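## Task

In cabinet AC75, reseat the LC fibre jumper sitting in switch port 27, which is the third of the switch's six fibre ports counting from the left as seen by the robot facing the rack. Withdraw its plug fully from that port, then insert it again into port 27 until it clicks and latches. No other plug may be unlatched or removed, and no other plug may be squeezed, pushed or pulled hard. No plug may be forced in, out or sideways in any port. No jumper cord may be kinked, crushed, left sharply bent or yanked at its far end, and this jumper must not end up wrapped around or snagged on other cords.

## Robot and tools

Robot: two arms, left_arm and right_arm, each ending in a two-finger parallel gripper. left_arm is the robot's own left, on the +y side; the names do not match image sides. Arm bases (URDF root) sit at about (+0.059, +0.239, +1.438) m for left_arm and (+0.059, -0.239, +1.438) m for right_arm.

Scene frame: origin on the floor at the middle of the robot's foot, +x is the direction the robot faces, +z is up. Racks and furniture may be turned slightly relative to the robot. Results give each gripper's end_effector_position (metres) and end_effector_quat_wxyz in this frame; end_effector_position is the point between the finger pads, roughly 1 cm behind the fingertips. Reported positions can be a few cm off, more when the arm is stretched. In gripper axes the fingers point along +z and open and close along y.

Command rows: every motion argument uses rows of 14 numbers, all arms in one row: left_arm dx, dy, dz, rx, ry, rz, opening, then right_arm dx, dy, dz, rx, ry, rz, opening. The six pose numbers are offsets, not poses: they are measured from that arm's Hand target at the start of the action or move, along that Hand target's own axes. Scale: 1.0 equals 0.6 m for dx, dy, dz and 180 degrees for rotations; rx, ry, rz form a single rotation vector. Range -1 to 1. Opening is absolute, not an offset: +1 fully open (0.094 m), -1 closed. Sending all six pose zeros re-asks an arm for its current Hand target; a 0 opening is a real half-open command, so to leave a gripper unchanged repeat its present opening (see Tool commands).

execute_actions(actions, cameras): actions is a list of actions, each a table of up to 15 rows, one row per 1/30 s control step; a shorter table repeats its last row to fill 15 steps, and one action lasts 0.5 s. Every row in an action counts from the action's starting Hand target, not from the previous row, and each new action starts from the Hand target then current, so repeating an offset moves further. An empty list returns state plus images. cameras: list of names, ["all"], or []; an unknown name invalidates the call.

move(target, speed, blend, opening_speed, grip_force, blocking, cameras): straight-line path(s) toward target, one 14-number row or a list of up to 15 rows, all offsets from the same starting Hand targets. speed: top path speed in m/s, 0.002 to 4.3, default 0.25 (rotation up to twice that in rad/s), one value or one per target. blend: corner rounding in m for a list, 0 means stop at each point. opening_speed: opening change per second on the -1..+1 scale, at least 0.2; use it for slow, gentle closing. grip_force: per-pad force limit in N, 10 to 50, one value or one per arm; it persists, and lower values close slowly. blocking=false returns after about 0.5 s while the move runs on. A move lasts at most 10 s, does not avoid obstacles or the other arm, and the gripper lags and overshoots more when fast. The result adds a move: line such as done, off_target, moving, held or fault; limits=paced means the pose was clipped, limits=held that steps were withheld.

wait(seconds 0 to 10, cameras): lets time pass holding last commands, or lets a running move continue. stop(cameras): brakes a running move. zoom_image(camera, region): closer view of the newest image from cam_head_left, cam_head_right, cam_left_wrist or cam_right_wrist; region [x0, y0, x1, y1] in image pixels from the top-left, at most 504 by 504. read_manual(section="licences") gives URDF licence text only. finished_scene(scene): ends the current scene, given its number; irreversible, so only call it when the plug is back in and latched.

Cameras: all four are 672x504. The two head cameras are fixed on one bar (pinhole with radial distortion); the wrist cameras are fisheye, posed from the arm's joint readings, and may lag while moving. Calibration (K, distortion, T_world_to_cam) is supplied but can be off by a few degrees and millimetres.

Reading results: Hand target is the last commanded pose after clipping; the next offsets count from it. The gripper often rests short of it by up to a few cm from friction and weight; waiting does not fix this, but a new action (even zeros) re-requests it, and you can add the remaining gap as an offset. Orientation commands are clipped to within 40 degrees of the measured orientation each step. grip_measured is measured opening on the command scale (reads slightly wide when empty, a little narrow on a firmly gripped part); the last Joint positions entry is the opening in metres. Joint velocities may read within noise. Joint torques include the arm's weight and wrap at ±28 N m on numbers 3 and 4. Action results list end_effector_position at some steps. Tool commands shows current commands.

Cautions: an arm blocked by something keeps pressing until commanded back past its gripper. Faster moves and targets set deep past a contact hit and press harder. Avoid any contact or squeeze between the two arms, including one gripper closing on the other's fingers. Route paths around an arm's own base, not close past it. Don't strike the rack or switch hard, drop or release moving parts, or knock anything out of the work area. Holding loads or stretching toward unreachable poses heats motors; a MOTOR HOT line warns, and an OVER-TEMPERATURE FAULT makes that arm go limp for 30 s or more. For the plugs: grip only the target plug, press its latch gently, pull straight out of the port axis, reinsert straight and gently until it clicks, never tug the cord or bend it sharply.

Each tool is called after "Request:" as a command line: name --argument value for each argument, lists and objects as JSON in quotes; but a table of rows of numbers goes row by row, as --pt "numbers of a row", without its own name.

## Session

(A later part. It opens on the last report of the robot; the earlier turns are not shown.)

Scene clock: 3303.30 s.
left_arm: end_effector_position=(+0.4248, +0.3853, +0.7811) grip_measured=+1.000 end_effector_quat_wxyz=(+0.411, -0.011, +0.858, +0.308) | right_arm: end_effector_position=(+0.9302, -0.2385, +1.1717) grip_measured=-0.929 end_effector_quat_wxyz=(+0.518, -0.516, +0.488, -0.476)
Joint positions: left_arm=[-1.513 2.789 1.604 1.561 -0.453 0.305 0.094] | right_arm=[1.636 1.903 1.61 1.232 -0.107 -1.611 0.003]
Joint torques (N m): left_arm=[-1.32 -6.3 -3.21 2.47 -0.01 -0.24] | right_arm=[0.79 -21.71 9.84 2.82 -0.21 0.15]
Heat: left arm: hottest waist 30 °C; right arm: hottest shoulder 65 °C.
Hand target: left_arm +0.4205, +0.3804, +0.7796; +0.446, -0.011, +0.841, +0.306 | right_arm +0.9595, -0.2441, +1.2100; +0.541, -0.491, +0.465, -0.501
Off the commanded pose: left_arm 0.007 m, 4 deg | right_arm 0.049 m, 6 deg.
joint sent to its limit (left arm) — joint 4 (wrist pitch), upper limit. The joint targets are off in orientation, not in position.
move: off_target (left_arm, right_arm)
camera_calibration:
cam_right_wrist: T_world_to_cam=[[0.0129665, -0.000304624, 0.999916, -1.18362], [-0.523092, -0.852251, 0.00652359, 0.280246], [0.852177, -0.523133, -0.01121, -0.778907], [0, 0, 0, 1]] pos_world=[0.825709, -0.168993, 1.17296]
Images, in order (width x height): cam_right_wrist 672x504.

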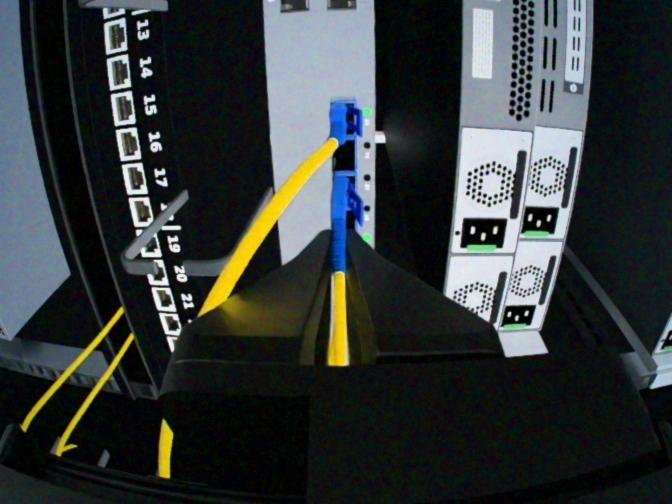

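Request:
move --target '[0,0,0,0,0,0,1,0,0.0158,0,-0.0121,0,0,-1]' --speed 0.015 --cameras '["cam_right_wrist","cam_head_left","cam_head_right"]'

Request:
zoom_image --camera "cam_right_wrist" --region '[320, 150, 380, 220]'

Request:
zoom_image --camera "cam_head_left" --region '[474, 350, 498, 374]'

Request:
zoom_image --camera "cam_head_right" --region '[436, 350, 460, 374]'

Scene clock: 3315.27 s.
left_arm: end_effector_position=(+0.4248, +0.3853, +0.7811) grip_measured=+1.000 end_effector_quat_wxyz=(+0.411, -0.011, +0.858, +0.308) | right_arm: end_effector_position=(+0.9302, -0.2384, +1.1707) grip_measured=-0.929 end_effector_quat_wxyz=(+0.518, -0.517, +0.489, -0.475)
Joint positions: left_arm=[-1.513 2.789 1.604 1.561 -0.453 0.305 0.094] | right_arm=[1.636 1.903 1.61 1.228 -0.107 -1.611 0.003]
Joint torques (N m): left_arm=[-1.38 -5.89 -3.23 2.32 0.01 -0.26] | right_arm=[0.56 -21.95 9.83 1.57 -0.13 0.13]
Heat: left arm: hottest waist 30 °C; right arm: hottest shoulder 66 °C.
Hand target: left_arm +0.4205, +0.3804, +0.7796; +0.446, -0.011, +0.841, +0.306 | right_arm +0.9603, -0.2440, +1.2006; +0.531, -0.501, +0.474, -0.492
Off the commanded pose: left_arm 0.007 m, 4 deg | right_arm 0.043 m, 4 deg.
joint sent to its limit (left arm) — joint 4 (wrist pitch), upper limit. The joint targets are off in orientation, not in position.
move: off_target (left_arm, right_arm)
camera_calibration:
cam_right_wrist: T_world_to_cam=[[0.0167727, -0.000425984, 0.999859, -1.18621], [-0.522884, -0.852362, 0.00840825, 0.277794], [0.852239, -0.522951, -0.0145191, -0.774965], [0, 0, 0, 1]] pos_world=[0.825605, -0.168993, 1.17246]
Images, in order (width x height): cam_head_left 672x504, cam_head_right 672x504, cam_right_wrist 672x504.

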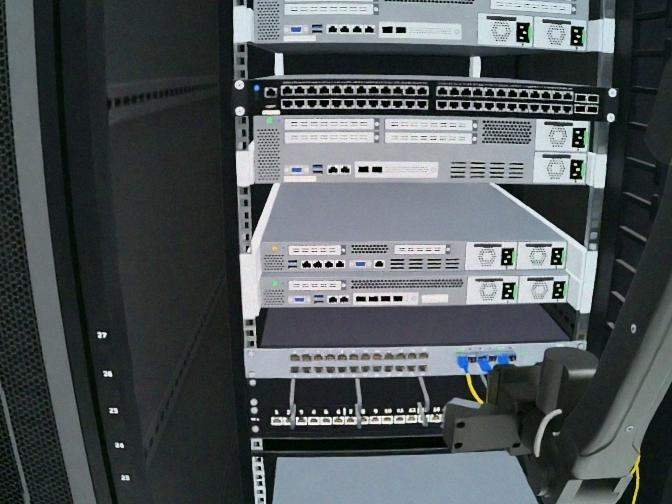

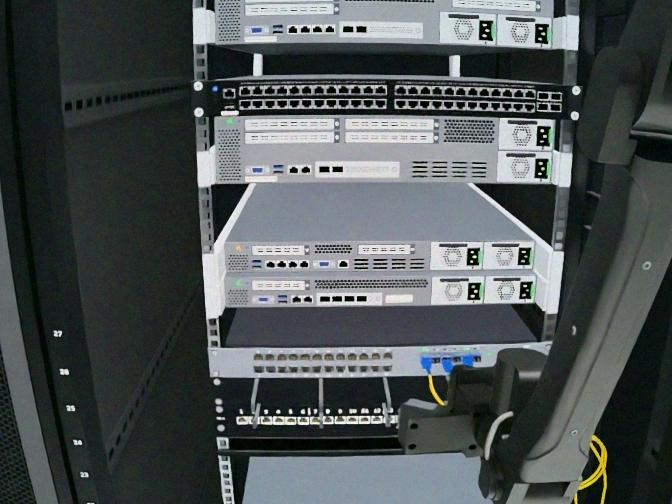

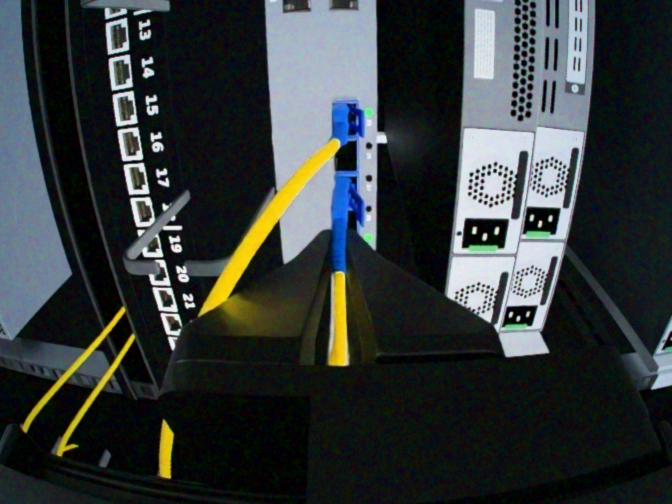

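Scaled by 7.200 from the camera's 672x504 image, which has a finer 960x720 frame.

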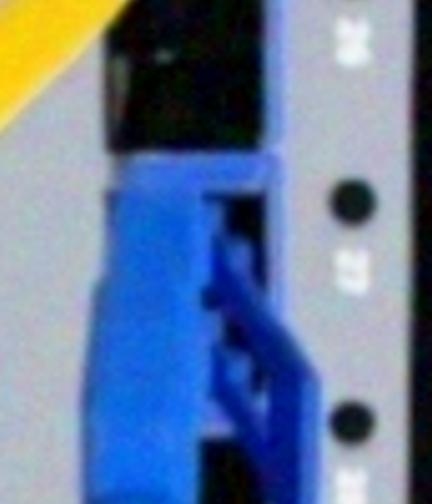

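Scaled by 21.000 from the camera's 672x504 image, which has a finer 960x720 frame.

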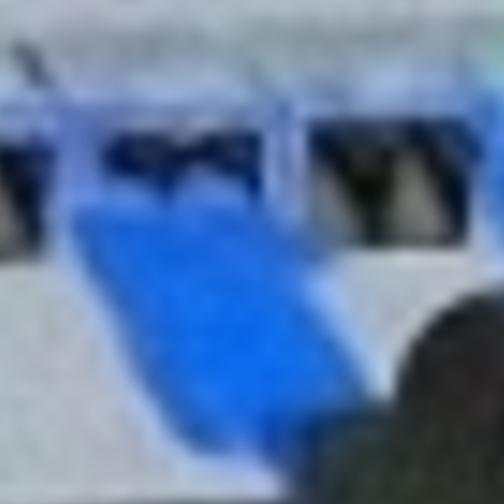

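Scaled by 21.000 from the camera's 672x504 image, which has a finer 960x720 frame.

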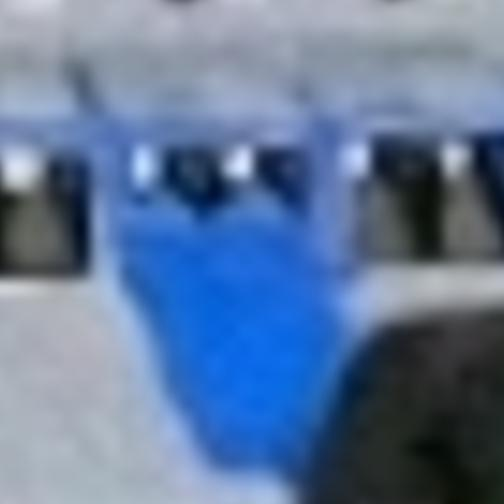

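Request:
move --target '[0,0,0,0,0,0,1,0.003,0.02,-0.0175,-0.0095,0,0,-1]' --speed 0.015 --cameras '["cam_right_wrist","cam_head_left","cam_head_right"]'

Request:
zoom_image --camera "cam_right_wrist" --region '[320, 150, 380, 220]'

Request:
zoom_image --camera "cam_head_left" --region '[474, 350, 498, 374]'

Request:
zoom_image --camera "cam_head_right" --region '[436, 350, 460, 374]'

Scene clock: 3336.93 s.
left_arm: end_effector_position=(+0.4248, +0.3853, +0.7811) grip_measured=+1.000 end_effector_quat_wxyz=(+0.411, -0.011, +0.858, +0.308) | right_arm: end_effector_position=(+0.9301, -0.2382, +1.1702) grip_measured=-0.929 end_effector_quat_wxyz=(+0.518, -0.518, +0.489, -0.474)
Joint positions: left_arm=[-1.513 2.789 1.604 1.561 -0.453 0.305 0.094] | right_arm=[1.636 1.903 1.61 1.226 -0.11 -1.611 0.003]
Joint torques (N m): left_arm=[-1.55 -5.6 -3.15 2.5 0.01 -0.24] | right_arm=[0.32 -21.25 8.24 1.35 -0.09 0.13]
Heat: left arm: hottest waist 30 °C; right arm: hottest shoulder 68 °C.
Hand target: left_arm +0.4205, +0.3804, +0.7796; +0.446, -0.011, +0.841, +0.306 | right_arm +0.9506, -0.2461, +1.1881; +0.524, -0.509, +0.481, -0.485
Off the commanded pose: left_arm 0.007 m, 4 deg | right_arm 0.028 m, 2 deg.
joint sent to its limit (left arm) — joint 4 (wrist pitch), upper limit. The joint targets are off in orientation, not in position.
move: off_target (left_arm, right_arm)
camera_calibration:
cam_right_wrist: T_world_to_cam=[[0.0188512, -0.000251957, 0.999822, -1.18745], [-0.520661, -0.85371, 0.0096017, 0.27423], [0.853556, -0.520749, -0.0162247, -0.773513], [0, 0, 0, 1]] pos_world=[0.825402, -0.168993, 1.17206]
Images, in order (width x height): cam_head_left 672x504, cam_head_right 672x504, cam_right_wrist 672x504.

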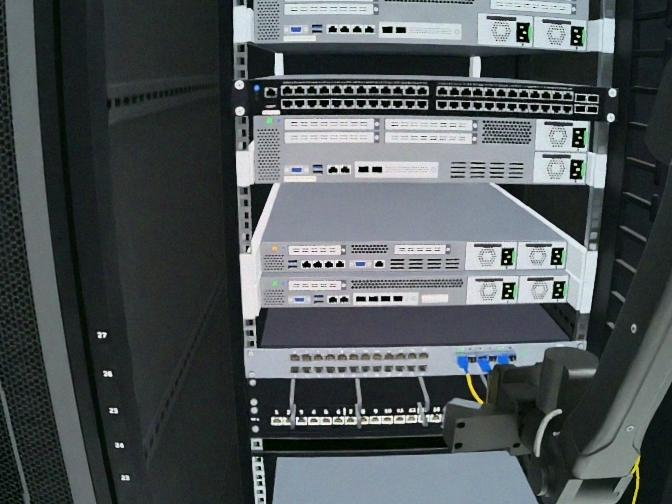

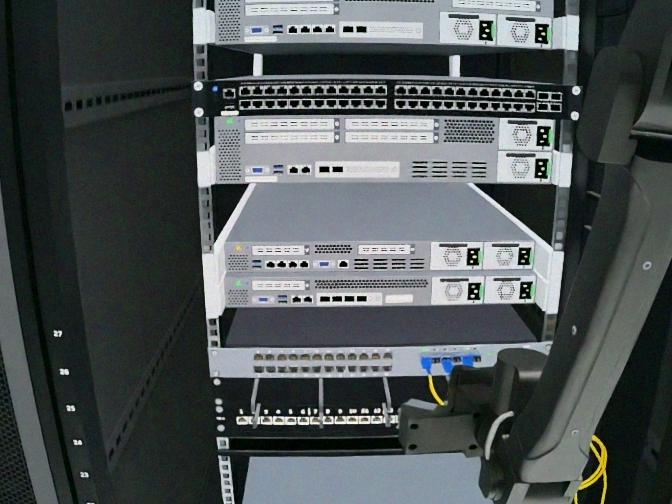

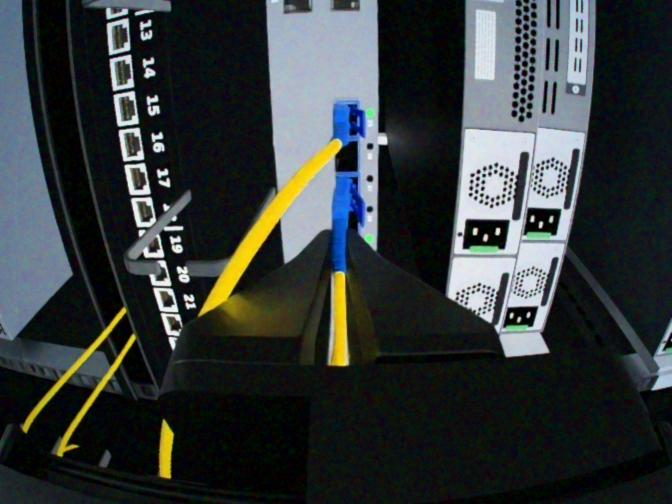

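Scaled by 7.200 from the camera's 672x504 image, which has a finer 960x720 frame.

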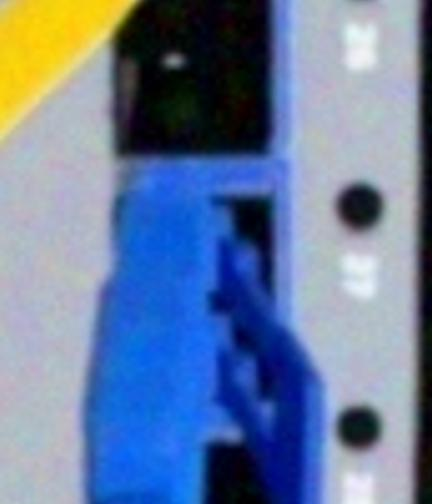

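Scaled by 21.000 from the camera's 672x504 image, which has a finer 960x720 frame.

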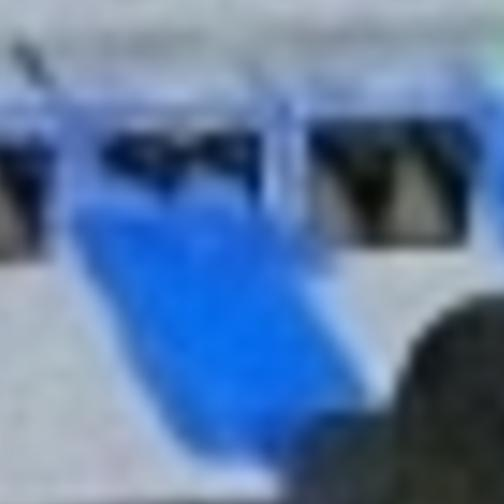

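Scaled by 21.000 from the camera's 672x504 image, which has a finer 960x720 frame.

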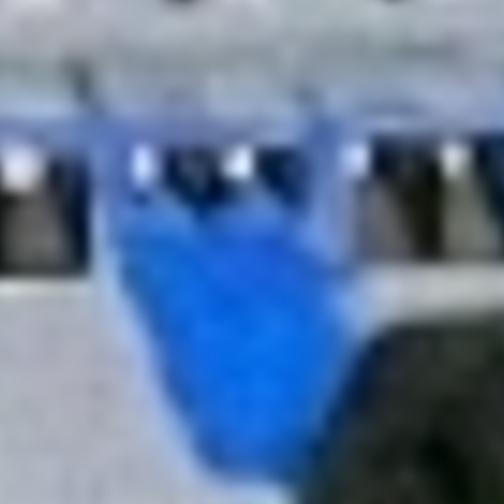

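Request:
move --target '[0,0,0,0,0,0,1,0.004,0.004,-0.0035,-0.0019,0,0,-1]' --speed 0.015

Scene clock: 3347.00 s.
left_arm: end_effector_position=(+0.4248, +0.3853, +0.7811) grip_measured=+1.000 end_effector_quat_wxyz=(+0.411, -0.011, +0.858, +0.308) | right_arm: end_effector_position=(+0.9300, -0.2392, +1.1700) grip_measured=-0.929 end_effector_quat_wxyz=(+0.518, -0.520, +0.488, -0.473)
Joint positions: left_arm=[-1.513 2.789 1.604 1.561 -0.453 0.305 0.094] | right_arm=[1.633 1.903 1.61 1.225 -0.114 -1.611 0.003]
Joint torques (N m): left_arm=[-1.61 -5.71 -3.19 2.5 -0.04 -0.23] | right_arm=[-0.03 -21.3 8.03 1.39 -0.04 0.18]
Heat: left arm: hottest waist 30 °C; right arm: hottest shoulder 68 °C.
Hand target: left_arm +0.4205, +0.3804, +0.7796; +0.446, -0.011, +0.841, +0.306 | right_arm +0.9487, -0.2488, +1.1855; +0.522, -0.510, +0.483, -0.483
Off the commanded pose: left_arm 0.007 m, 4 deg | right_arm 0.026 m, 2 deg.
joint sent to its limit (left arm) — joint 4 (wrist pitch), upper limit. The joint targets are off in orientation, not in position.
move: off_target (left_arm, right_arm)

Request:
wait --seconds 0.1 --cameras '["cam_right_wrist","cam_head_left","cam_head_right"]'

Request:
zoom_image --camera "cam_right_wrist" --region '[320, 150, 380, 220]'

Request:
zoom_image --camera "cam_head_left" --region '[474, 350, 498, 374]'

Request:
zoom_image --camera "cam_head_right" --region '[436, 350, 460, 374]'

Scene clock: 3352.20 s.
left_arm: end_effector_position=(+0.4248, +0.3853, +0.7811) grip_measured=+1.000 end_effector_quat_wxyz=(+0.411, -0.011, +0.858, +0.308) | right_arm: end_effector_position=(+0.9300, -0.2392, +1.1700) grip_measured=-0.929 end_effector_quat_wxyz=(+0.518, -0.520, +0.488, -0.473)
Joint positions: left_arm=[-1.513 2.789 1.604 1.561 -0.453 0.305 0.094] | right_arm=[1.633 1.903 1.61 1.225 -0.114 -1.611 0.003]
Joint torques (N m): left_arm=[-1.44 -5.89 -3.15 2.43 -0.02 -0.25] | right_arm=[-0.03 -21.19 8.03 1.33 -0.05 0.17]
Heat: left arm: hottest waist 30 °C; right arm: hottest shoulder 68 °C.
Hand target: left_arm +0.4205, +0.3804, +0.7796; +0.446, -0.011, +0.841, +0.306 | right_arm +0.9487, -0.2488, +1.1855; +0.522, -0.510, +0.483, -0.483
Tool commands: left_gripper/opening=+1.0 right_gripper/opening=-1.0
Off the commanded pose: left_arm 0.007 m, 4 deg | right_arm 0.026 m, 2 deg.
wait: 0.10 s; at rest from the start
camera_calibration:
cam_right_wrist: T_world_to_cam=[[0.0192273, 0.00155729, 0.999814, -1.18724], [-0.51851, -0.854997, 0.0113031, 0.269028], [0.854855, -0.518631, -0.0156318, -0.775429], [0, 0, 0, 1]] pos_world=[0.825201, -0.170294, 1.17186]
Images, in order (width x height): cam_head_left 672x504, cam_head_right 672x504, cam_right_wrist 672x504.

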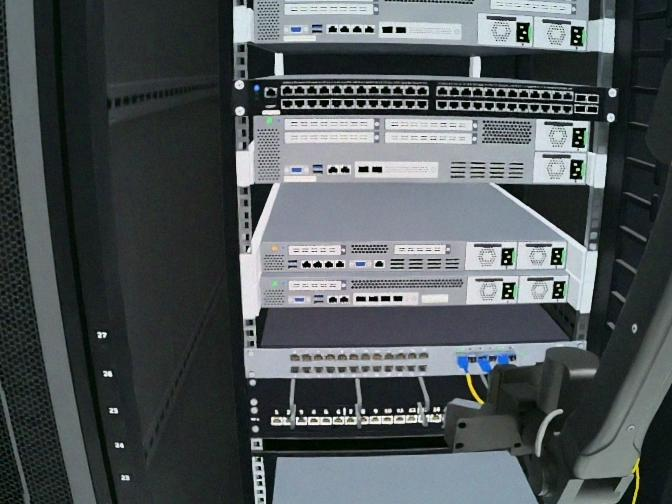

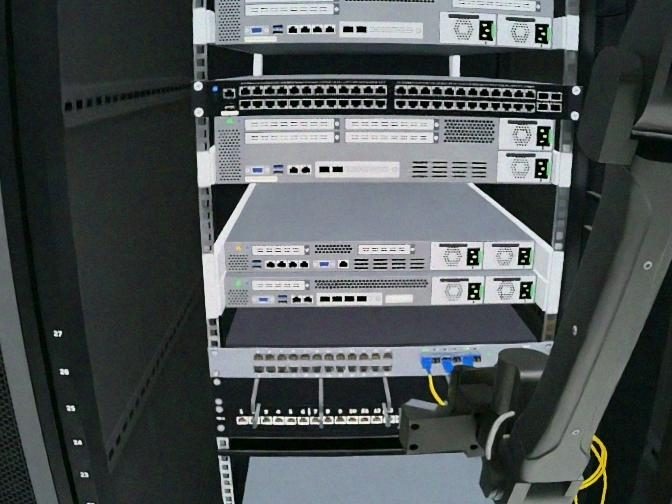

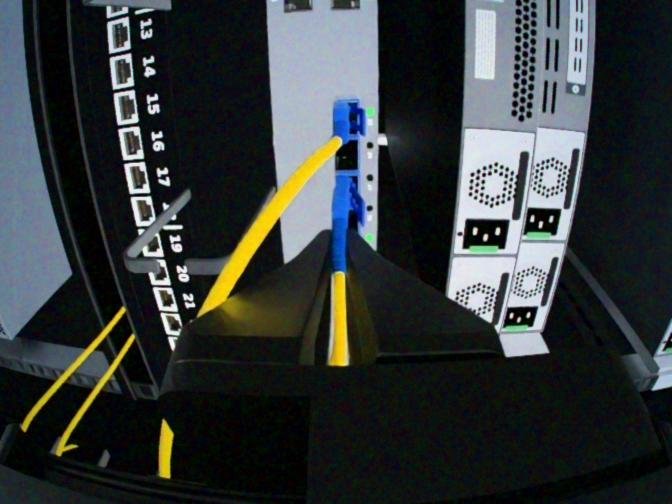

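Scaled by 7.200 from the camera's 672x504 image, which has a finer 960x720 frame.

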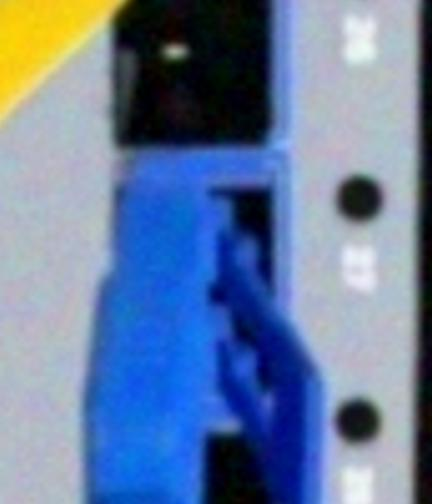

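Scaled by 21.000 from the camera's 672x504 image, which has a finer 960x720 frame.

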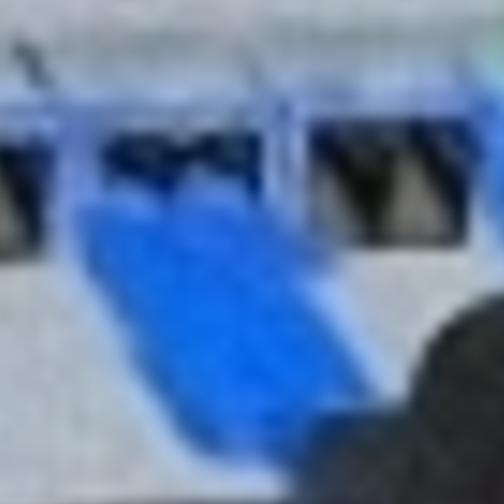

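Scaled by 21.000 from the camera's 672x504 image, which has a finer 960x720 frame.

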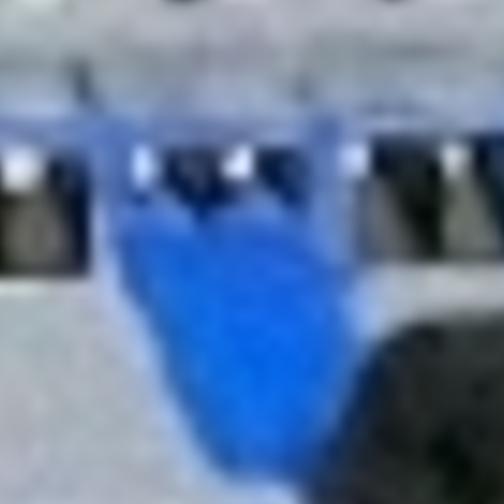

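Request:
move --target '[0,0,0,0,0,0,1,0.004,0.008,-0.007,-0.0038,0,0,-1]' --speed 0.015 --cameras '["cam_head_left","cam_head_right"]'

Request:
zoom_image --camera "cam_head_left" --region '[474, 350, 498, 374]'

Request:
zoom_image --camera "cam_head_right" --region '[436, 350, 460, 374]'

Scene clock: 3376.07 s.
left_arm: end_effector_position=(+0.4248, +0.3853, +0.7811) grip_measured=+1.000 end_effector_quat_wxyz=(+0.411, -0.011, +0.858, +0.308) | right_arm: end_effector_position=(+0.9298, -0.2465, +1.1689) grip_measured=-0.929 end_effector_quat_wxyz=(+0.515, -0.521, +0.489, -0.475)
Joint positions: left_arm=[-1.513 2.789 1.604 1.561 -0.453 0.305 0.094] | right_arm=[1.623 1.903 1.61 1.223 -0.116 -1.607 0.003]
Joint torques (N m): left_arm=[-1.03 -5.83 -3.25 2.45 -0.02 -0.24] | right_arm=[0.44 -20.95 7.38 1.4 -0.05 0.13]
Heat: left arm: hottest waist 30 °C; right arm: hottest shoulder 68 °C.
Hand target: left_arm +0.4205, +0.3804, +0.7796; +0.446, -0.011, +0.841, +0.306 | right_arm +0.9447, -0.2513, +1.1807; +0.519, -0.513, +0.486, -0.480
Off the commanded pose: left_arm 0.007 m, 4 deg | right_arm 0.020 m, 1 deg.
joint sent to its limit (left arm) — joint 4 (wrist pitch), upper limit. The joint targets are off in orientation, not in position.
move: off_target (left_arm, right_arm)
Images, in order (width x height): cam_head_left 672x504, cam_head_right 672x504.

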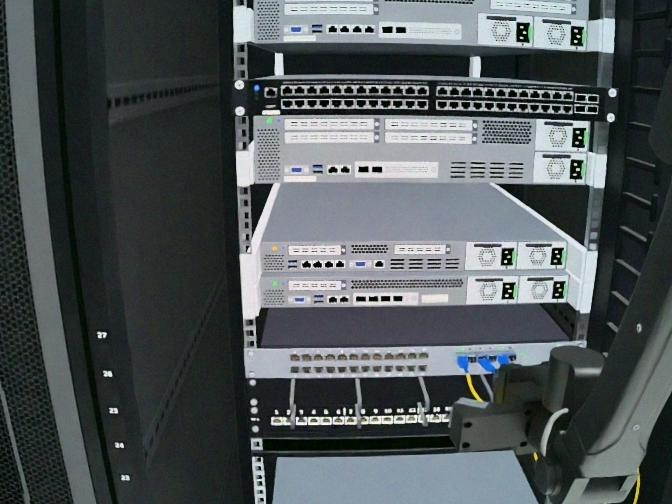

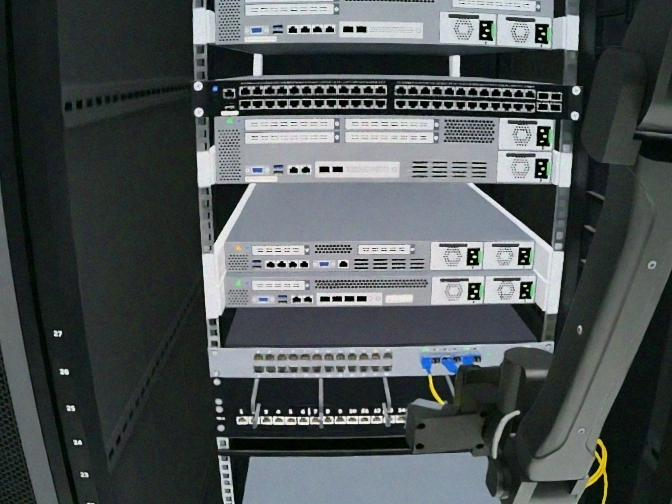

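Scaled by 21.000 from the camera's 672x504 image, which has a finer 960x720 frame.

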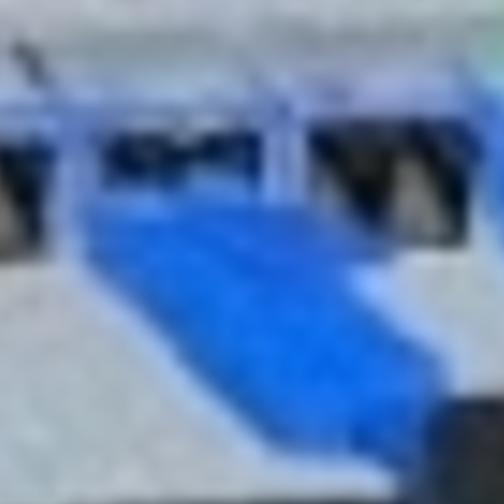

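Scaled by 21.000 from the camera's 672x504 image, which has a finer 960x720 frame.

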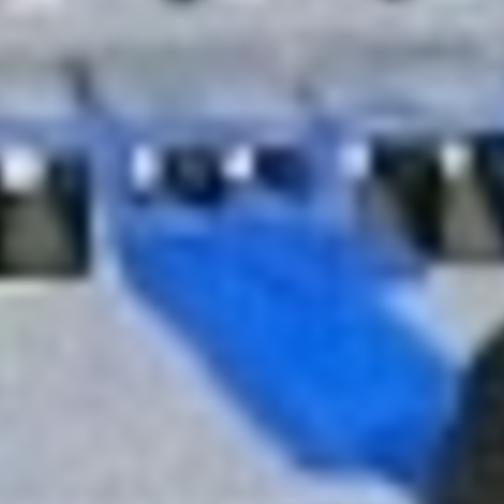

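Request:
move --target '[0,0,0,0,0,0,1,-0.026,0,0,0,0.004,0,-1]' --speed 0.015

Scene clock: 3395.50 s.
left_arm: end_effector_position=(+0.4248, +0.3853, +0.7811) grip_measured=+1.000 end_effector_quat_wxyz=(+0.411, -0.011, +0.858, +0.308) | right_arm: end_effector_position=(+0.9302, -0.2470, +1.1689) grip_measured=-0.929 end_effector_quat_wxyz=(+0.509, -0.514, +0.495, -0.481)
Joint positions: left_arm=[-1.513 2.789 1.604 1.561 -0.453 0.305 0.094] | right_arm=[1.629 1.903 1.61 1.223 -0.087 -1.61 0.003]
Joint torques (N m): left_arm=[-1.38 -5.83 -3.14 2.47 0 -0.24] | right_arm=[2.26 -20.89 6.94 1.5 -0.01 -0.02]
Heat: left arm: hottest waist 30 °C; right arm: hottest shoulder 68 °C.
Hand target: left_arm +0.4205, +0.3804, +0.7796; +0.446, -0.011, +0.841, +0.306 | right_arm +0.9437, -0.2356, +1.1809; +0.516, -0.510, +0.489, -0.484
Off the commanded pose: left_arm 0.007 m, 4 deg | right_arm 0.021 m, 1 deg.
joint sent to its limit (left arm) — joint 4 (wrist pitch), upper limit. The joint targets are off in orientation, not in position.
move: off_target (left_arm, right_arm)

Request:
move --target '[0,0,0,0,0,0,1,-0.012,0,0,0,0,0,-1]' --speed 0.015

Scene clock: 3401.53 s.
left_arm: end_effector_position=(+0.4248, +0.3853, +0.7811) grip_measured=+1.000 end_effector_quat_wxyz=(+0.411, -0.011, +0.858, +0.308) | right_arm: end_effector_position=(+0.9304, -0.2444, +1.1691) grip_measured=-0.929 end_effector_quat_wxyz=(+0.506, -0.514, +0.496, -0.483)
Joint positions: left_arm=[-1.513 2.789 1.604 1.561 -0.453 0.305 0.094] | right_arm=[1.634 1.903 1.61 1.223 -0.079 -1.619 0.003]
Joint torques (N m): left_arm=[-1.44 -5.89 -3.17 2.48 -0.02 -0.26] | right_arm=[3.02 -20.95 6.65 1.57 -0.09 -0.03]
Heat: left arm: hottest waist 30 °C; right arm: hottest shoulder 68 °C.
Hand target: left_arm +0.4205, +0.3804, +0.7796; +0.446, -0.011, +0.841, +0.306 | right_arm +0.9433, -0.2285, +1.1810; +0.516, -0.510, +0.489, -0.484
Off the commanded pose: left_arm 0.007 m, 4 deg | right_arm 0.024 m, 1 deg.
joint sent to its limit (left arm) — joint 4 (wrist pitch), upper limit. The joint targets are off in orientation, not in position.
move: off_target (left_arm, right_arm)

Request:
move --target '[0,0,0,0,0,0,1,-0.007,0,0,0,-0.004,0,-1]' --speed 0.015 --cameras '["cam_head_left","cam_head_right"]'

Request:
zoom_image --camera "cam_head_left" --region '[474, 350, 498, 374]'

Request:
zoom_image --camera "cam_head_right" --region '[436, 350, 460, 374]'

Scene clock: 3409.17 s.
left_arm: end_effector_position=(+0.4248, +0.3853, +0.7811) grip_measured=+1.000 end_effector_quat_wxyz=(+0.411, -0.011, +0.858, +0.308) | right_arm: end_effector_position=(+0.9299, -0.2318, +1.1687) grip_measured=-0.929 end_effector_quat_wxyz=(+0.512, -0.517, +0.493, -0.477)
Joint positions: left_arm=[-1.513 2.789 1.604 1.561 -0.453 0.305 0.094] | right_arm=[1.65 1.904 1.61 1.222 -0.087 -1.626 0.003]
Joint torques (N m): left_arm=[-1.38 -6.48 -3.25 2.5 -0.04 -0.23] | right_arm=[2.2 -20.89 6.83 1.5 -0.19 0]
Heat: left arm: hottest waist 30 °C; right arm: hottest shoulder 68 °C.
Hand target: left_arm +0.4205, +0.3804, +0.7796; +0.446, -0.011, +0.841, +0.306 | right_arm +0.9431, -0.2244, +1.1811; +0.519, -0.513, +0.486, -0.481
Off the commanded pose: left_arm 0.007 m, 4 deg | right_arm 0.020 m, 1 deg.
joint sent to its limit (left arm) — joint 4 (wrist pitch), upper limit. The joint targets are off in orientation, not in position.
move: off_target (left_arm, right_arm)
Images, in order (width x height): cam_head_left 672x504, cam_head_right 672x504.

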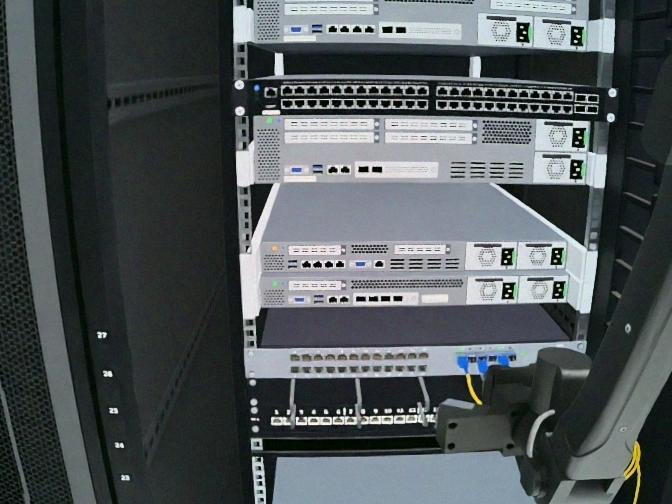

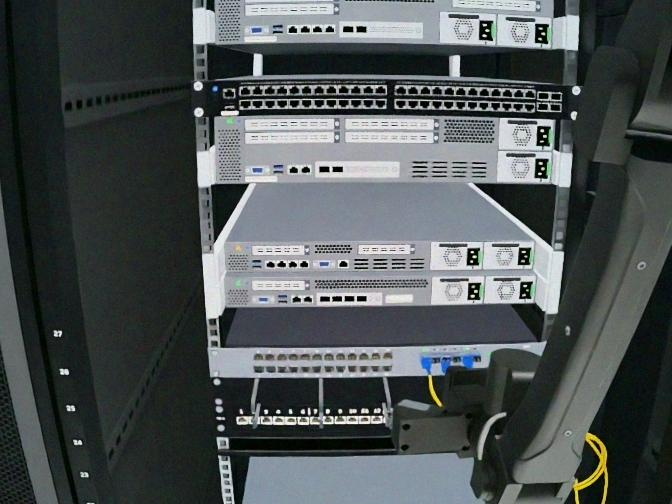

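Scaled by 21.000 from the camera's 672x504 image, which has a finer 960x720 frame.

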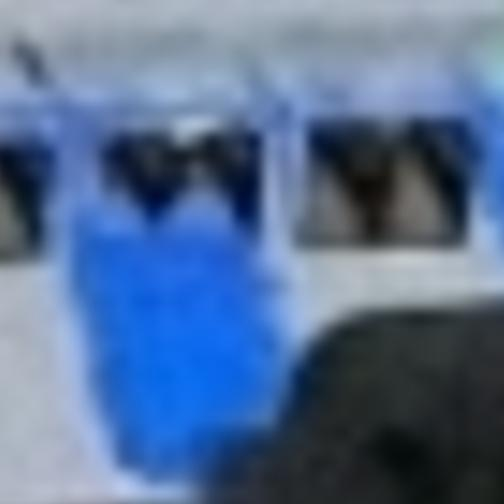

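Scaled by 21.000 from the camera's 672x504 image, which has a finer 960x720 frame.

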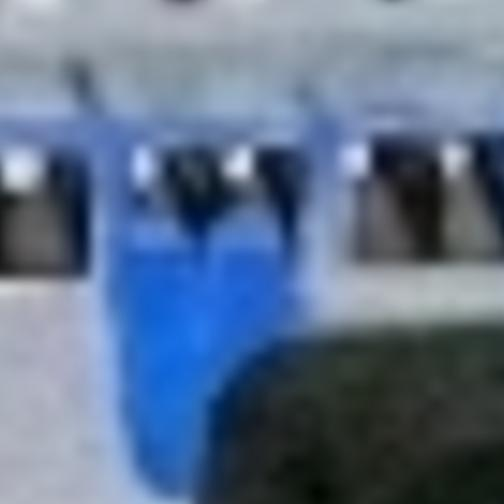

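Request:
move --target '[0,0,0,0,0,0,1,0.022,0,0,0,0.001,0,-1]' --speed 0.015

Scene clock: 3421.43 s.
left_arm: end_effector_position=(+0.4248, +0.3853, +0.7811) grip_measured=+1.000 end_effector_quat_wxyz=(+0.411, -0.011, +0.858, +0.308) | right_arm: end_effector_position=(+0.9298, -0.2333, +1.1686) grip_measured=-0.929 end_effector_quat_wxyz=(+0.513, -0.519, +0.491, -0.476)
Joint positions: left_arm=[-1.513 2.789 1.604 1.561 -0.453 0.305 0.094] | right_arm=[1.646 1.904 1.61 1.222 -0.095 -1.626 0.003]
Joint torques (N m): left_arm=[-1.38 -6.18 -3.18 2.47 -0.01 -0.27] | right_arm=[0.97 -21.3 7.15 1.55 -0.23 0.16]
Heat: left arm: hottest waist 30 °C; right arm: hottest shoulder 68 °C.
Hand target: left_arm +0.4205, +0.3804, +0.7796; +0.446, -0.011, +0.841, +0.306 | right_arm +0.9440, -0.2376, +1.1810; +0.518, -0.513, +0.487, -0.481
Off the commanded pose: left_arm 0.007 m, 4 deg | right_arm 0.019 m, 1 deg.
joint sent to its limit (left arm) — joint 4 (wrist pitch), upper limit. The joint targets are off in orientation, not in position.
move: off_target (left_arm, right_arm)

Request:
move --target '[0,0,0,0,0,0,1,0.009,0,0,0,0.002,0,-1]' --speed 0.015

Scene clock: 3428.57 s.
left_arm: end_effector_position=(+0.4248, +0.3853, +0.7811) grip_measured=+1.000 end_effector_quat_wxyz=(+0.411, -0.011, +0.858, +0.308) | right_arm: end_effector_position=(+0.9297, -0.2356, +1.1682) grip_measured=-0.929 end_effector_quat_wxyz=(+0.512, -0.519, +0.491, -0.476)
Joint positions: left_arm=[-1.513 2.789 1.604 1.561 -0.453 0.305 0.094] | right_arm=[1.642 1.904 1.61 1.221 -0.095 -1.623 0.003]
Joint torques (N m): left_arm=[-1.55 -6.18 -3.28 2.52 -0.02 -0.25] | right_arm=[0.44 -20.95 7.28 1.44 -0.13 0.16]
Heat: left arm: hottest waist 30 °C; right arm: hottest shoulder 68 °C.
Hand target: left_arm +0.4205, +0.3804, +0.7796; +0.446, -0.011, +0.841, +0.306 | right_arm +0.9443, -0.2429, +1.1809; +0.517, -0.511, +0.488, -0.483
Off the commanded pose: left_arm 0.007 m, 4 deg | right_arm 0.021 m, 1 deg.
joint sent to its limit (left arm) — joint 4 (wrist pitch), upper limit. The joint targets are off in orientation, not in position.
move: off_target (left_arm, right_arm)

Request:
move --target '[0,0,0,0,0,0,1,0.006,-0.024,0.008,0.0051,0.001,0,-1]' --speed 0.015 --cameras '["cam_right_wrist","cam_head_left","cam_head_right"]'

Request:
zoom_image --camera "cam_right_wrist" --region '[320, 150, 380, 220]'

Request:
zoom_image --camera "cam_head_left" --region '[474, 350, 498, 374]'

Request:
zoom_image --camera "cam_head_right" --region '[436, 350, 460, 374]'

Scene clock: 3439.27 s.
left_arm: end_effector_position=(+0.4248, +0.3853, +0.7811) grip_measured=+1.000 end_effector_quat_wxyz=(+0.411, -0.011, +0.858, +0.308) | right_arm: end_effector_position=(+0.9297, -0.2359, +1.1681) grip_measured=-0.929 end_effector_quat_wxyz=(+0.513, -0.518, +0.493, -0.475)
Joint positions: left_arm=[-1.513 2.789 1.604 1.561 -0.453 0.305 0.094] | right_arm=[1.642 1.904 1.61 1.221 -0.095 -1.619 0.003]
Joint torques (N m): left_arm=[-1.49 -6.3 -3.23 2.41 -0.01 -0.26] | right_arm=[0.15 -22.95 6.58 1.52 -0.1 0.16]
Heat: left arm: hottest waist 30 °C; right arm: hottest shoulder 68 °C.
Hand target: left_arm +0.4205, +0.3804, +0.7796; +0.446, -0.011, +0.841, +0.306 | right_arm +0.9493, -0.2465, +1.1952; +0.520, -0.506, +0.485, -0.488
Off the commanded pose: left_arm 0.007 m, 4 deg | right_arm 0.035 m, 2 deg.
joint sent to its limit (left arm) — joint 4 (wrist pitch), upper limit. The joint targets are off in orientation, not in position.
move: off_target (left_arm, right_arm)
camera_calibration:
cam_right_wrist: T_world_to_cam=[[0.0252365, 0.00238208, 0.999679, -1.19052], [-0.529211, -0.848351, 0.0153812, 0.278481], [0.848115, -0.529429, -0.0201488, -0.764375], [0, 0, 0, 1]] pos_world=[0.825698, -0.165597, 1.17046]
Images, in order (width x height): cam_head_left 672x504, cam_head_right 672x504, cam_right_wrist 672x504.

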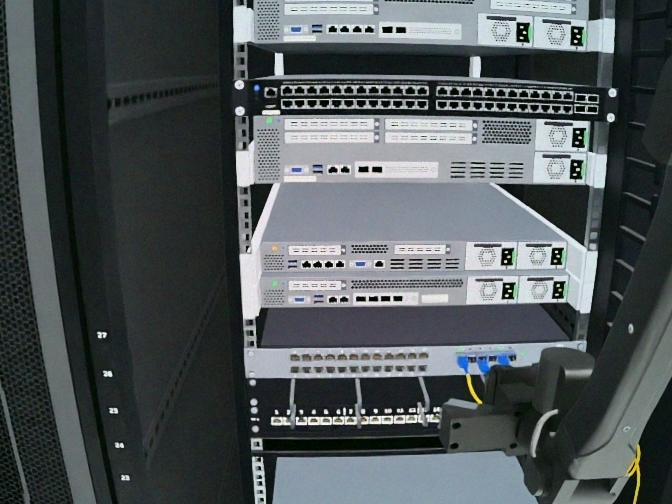

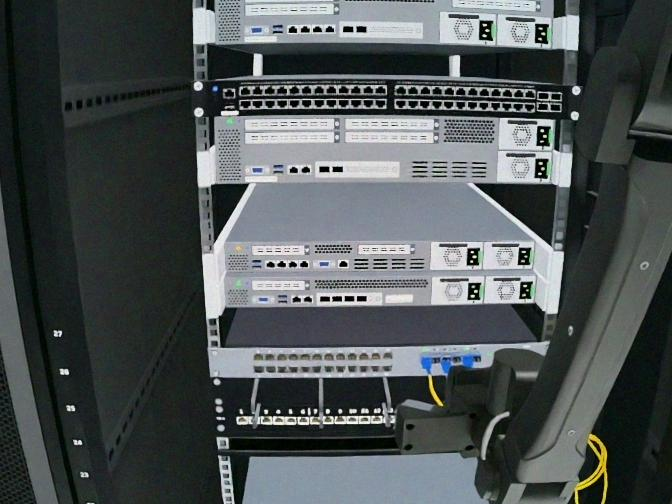

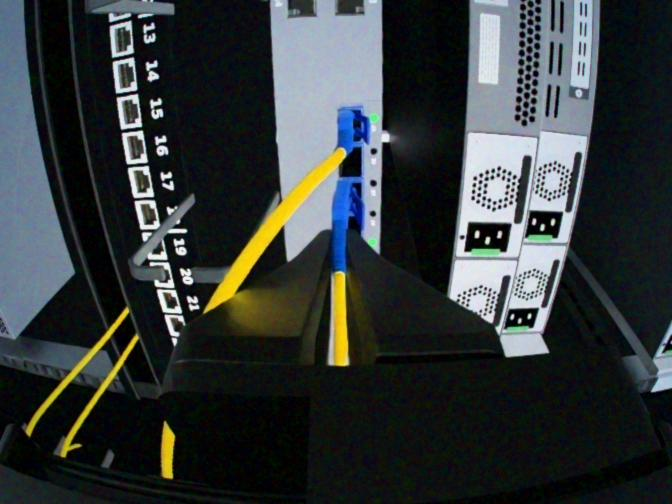

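Scaled by 7.200 from the camera's 672x504 image, which has a finer 960x720 frame.

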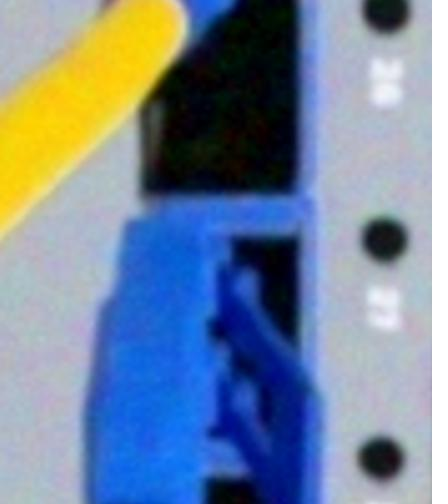

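Scaled by 21.000 from the camera's 672x504 image, which has a finer 960x720 frame.

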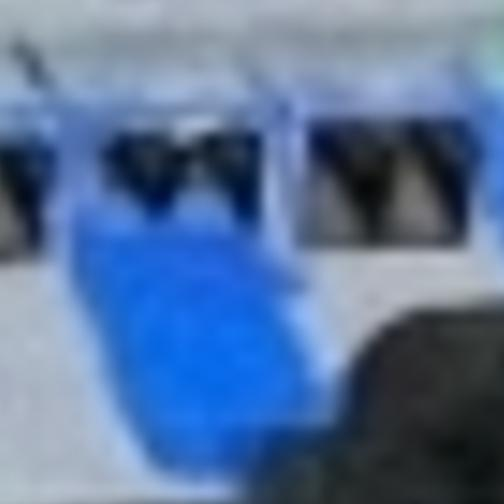

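Scaled by 21.000 from the camera's 672x504 image, which has a finer 960x720 frame.

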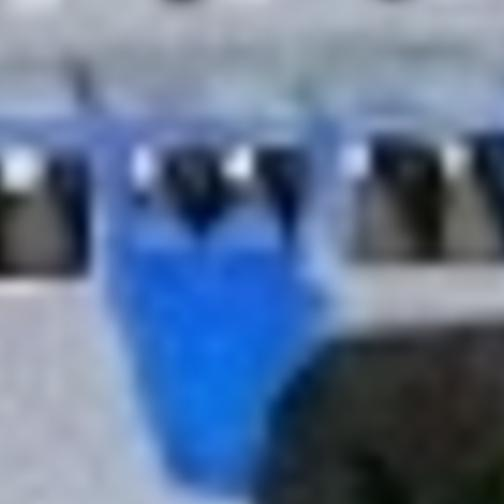

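Request:
move --target '[0,0,0,0,0,0,1,0.006,-0.009,0.003,0.0019,0.001,0,-1]' --speed 0.015

Scene clock: 3448.70 s.
left_arm: end_effector_position=(+0.4248, +0.3853, +0.7811) grip_measured=+1.000 end_effector_quat_wxyz=(+0.411, -0.011, +0.858, +0.308) | right_arm: end_effector_position=(+0.9297, -0.2362, +1.1681) grip_measured=-0.929 end_effector_quat_wxyz=(+0.514, -0.517, +0.493, -0.474)
Joint positions: left_arm=[-1.513 2.789 1.604 1.561 -0.453 0.305 0.094] | right_arm=[1.641 1.904 1.61 1.221 -0.097 -1.615 0.003]
Joint torques (N m): left_arm=[-1.32 -5.89 -3.18 2.47 -0.02 -0.25] | right_arm=[0.03 -23.47 6.5 1.54 -0.03 0.17]
Heat: left arm: hottest waist 30 °C; right arm: hottest shoulder 69 °C.
Hand target: left_arm +0.4205, +0.3804, +0.7796; +0.446, -0.011, +0.841, +0.306 | right_arm +0.9512, -0.2498, +1.2006; +0.521, -0.504, +0.485, -0.490
Off the commanded pose: left_arm 0.007 m, 4 deg | right_arm 0.041 m, 3 deg.
joint sent to its limit (left arm) — joint 4 (wrist pitch), upper limit. The joint targets are off in orientation, not in position.
move: off_target (left_arm, right_arm)

Request:
move --target '[0,0,0,0,0,0,1,0,0.03,-0.026,-0.0143,0,0,-1]' --speed 0.02 --cameras '["cam_right_wrist","cam_head_left","cam_head_right"]'

Request:
zoom_image --camera "cam_right_wrist" --region '[320, 150, 380, 220]'

Request:
zoom_image --camera "cam_head_left" --region '[474, 350, 498, 374]'

Request:
zoom_image --camera "cam_head_right" --region '[436, 350, 460, 374]'

Scene clock: 3470.23 s.
left_arm: end_effector_position=(+0.4248, +0.3853, +0.7811) grip_measured=+1.000 end_effector_quat_wxyz=(+0.411, -0.011, +0.858, +0.308) | right_arm: end_effector_position=(+0.9283, -0.2405, +1.1674) grip_measured=-0.929 end_effector_quat_wxyz=(+0.510, -0.520, +0.495, -0.474)
Joint positions: left_arm=[-1.513 2.789 1.604 1.561 -0.453 0.305 0.094] | right_arm=[1.635 1.898 1.602 1.215 -0.097 -1.614 0.003]
Joint torques (N m): left_arm=[-1.38 -5.95 -3.23 2.47 -0.02 -0.27] | right_arm=[0.15 -22.53 4.38 1.59 -0.01 0.16]
Heat: left arm: hottest waist 30 °C; right arm: hottest shoulder 70 °C.
Hand target: left_arm +0.4205, +0.3804, +0.7796; +0.446, -0.011, +0.841, +0.306 | right_arm +0.9360, -0.2504, +1.1822; +0.509, -0.516, +0.495, -0.479
Off the commanded pose: left_arm 0.007 m, 4 deg | right_arm 0.019 m, 1 deg.
joint sent to its limit (left arm) — joint 4 (wrist pitch), upper limit. The joint targets are off in orientation, not in position.
move: off_target (left_arm, right_arm)
camera_calibration:
cam_right_wrist: T_world_to_cam=[[0.0342998, 0.0029817, 0.999407, -1.19774], [-0.530869, -0.8472, 0.0207471, 0.269386], [0.846759, -0.531266, -0.0274759, -0.756293], [0, 0, 0, 1]] pos_world=[0.824489, -0.169998, 1.17066]
Images, in order (width x height): cam_head_left 672x504, cam_head_right 672x504, cam_right_wrist 672x504.

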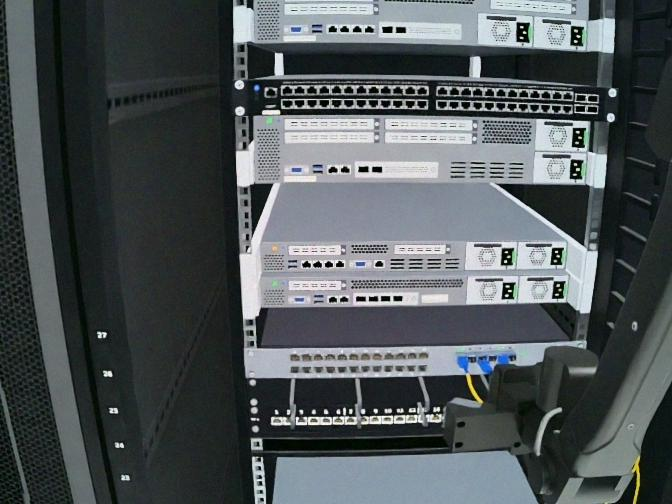

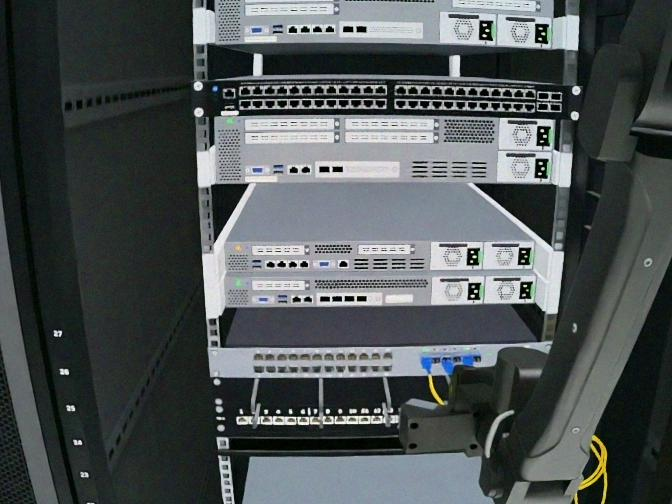

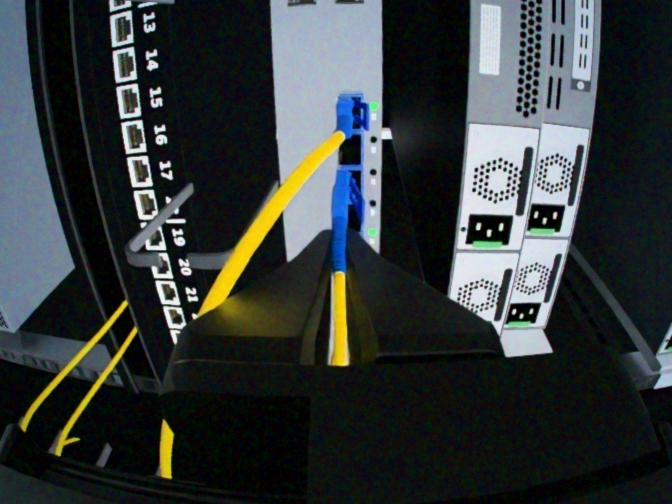

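Scaled by 7.200 from the camera's 672x504 image, which has a finer 960x720 frame.

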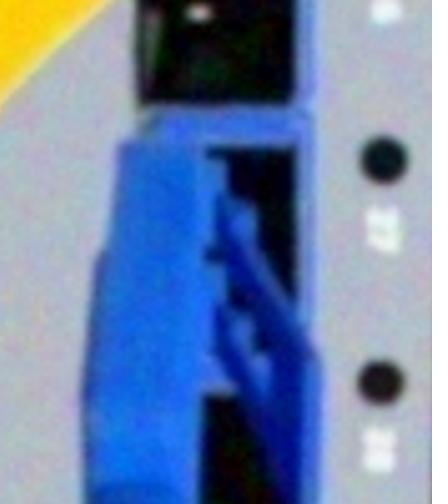

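Scaled by 21.000 from the camera's 672x504 image, which has a finer 960x720 frame.

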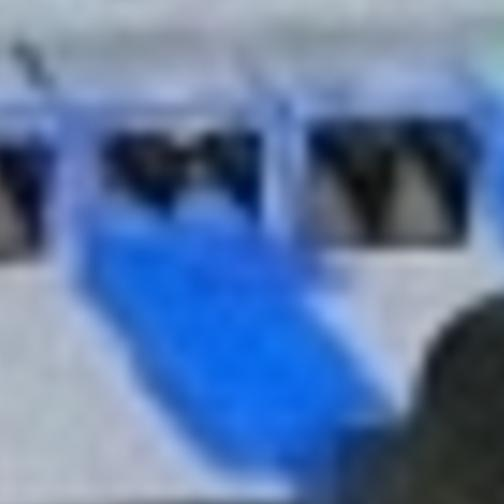

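Scaled by 21.000 from the camera's 672x504 image, which has a finer 960x720 frame.

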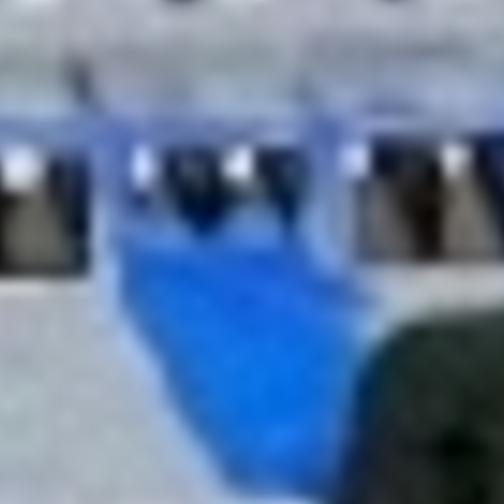

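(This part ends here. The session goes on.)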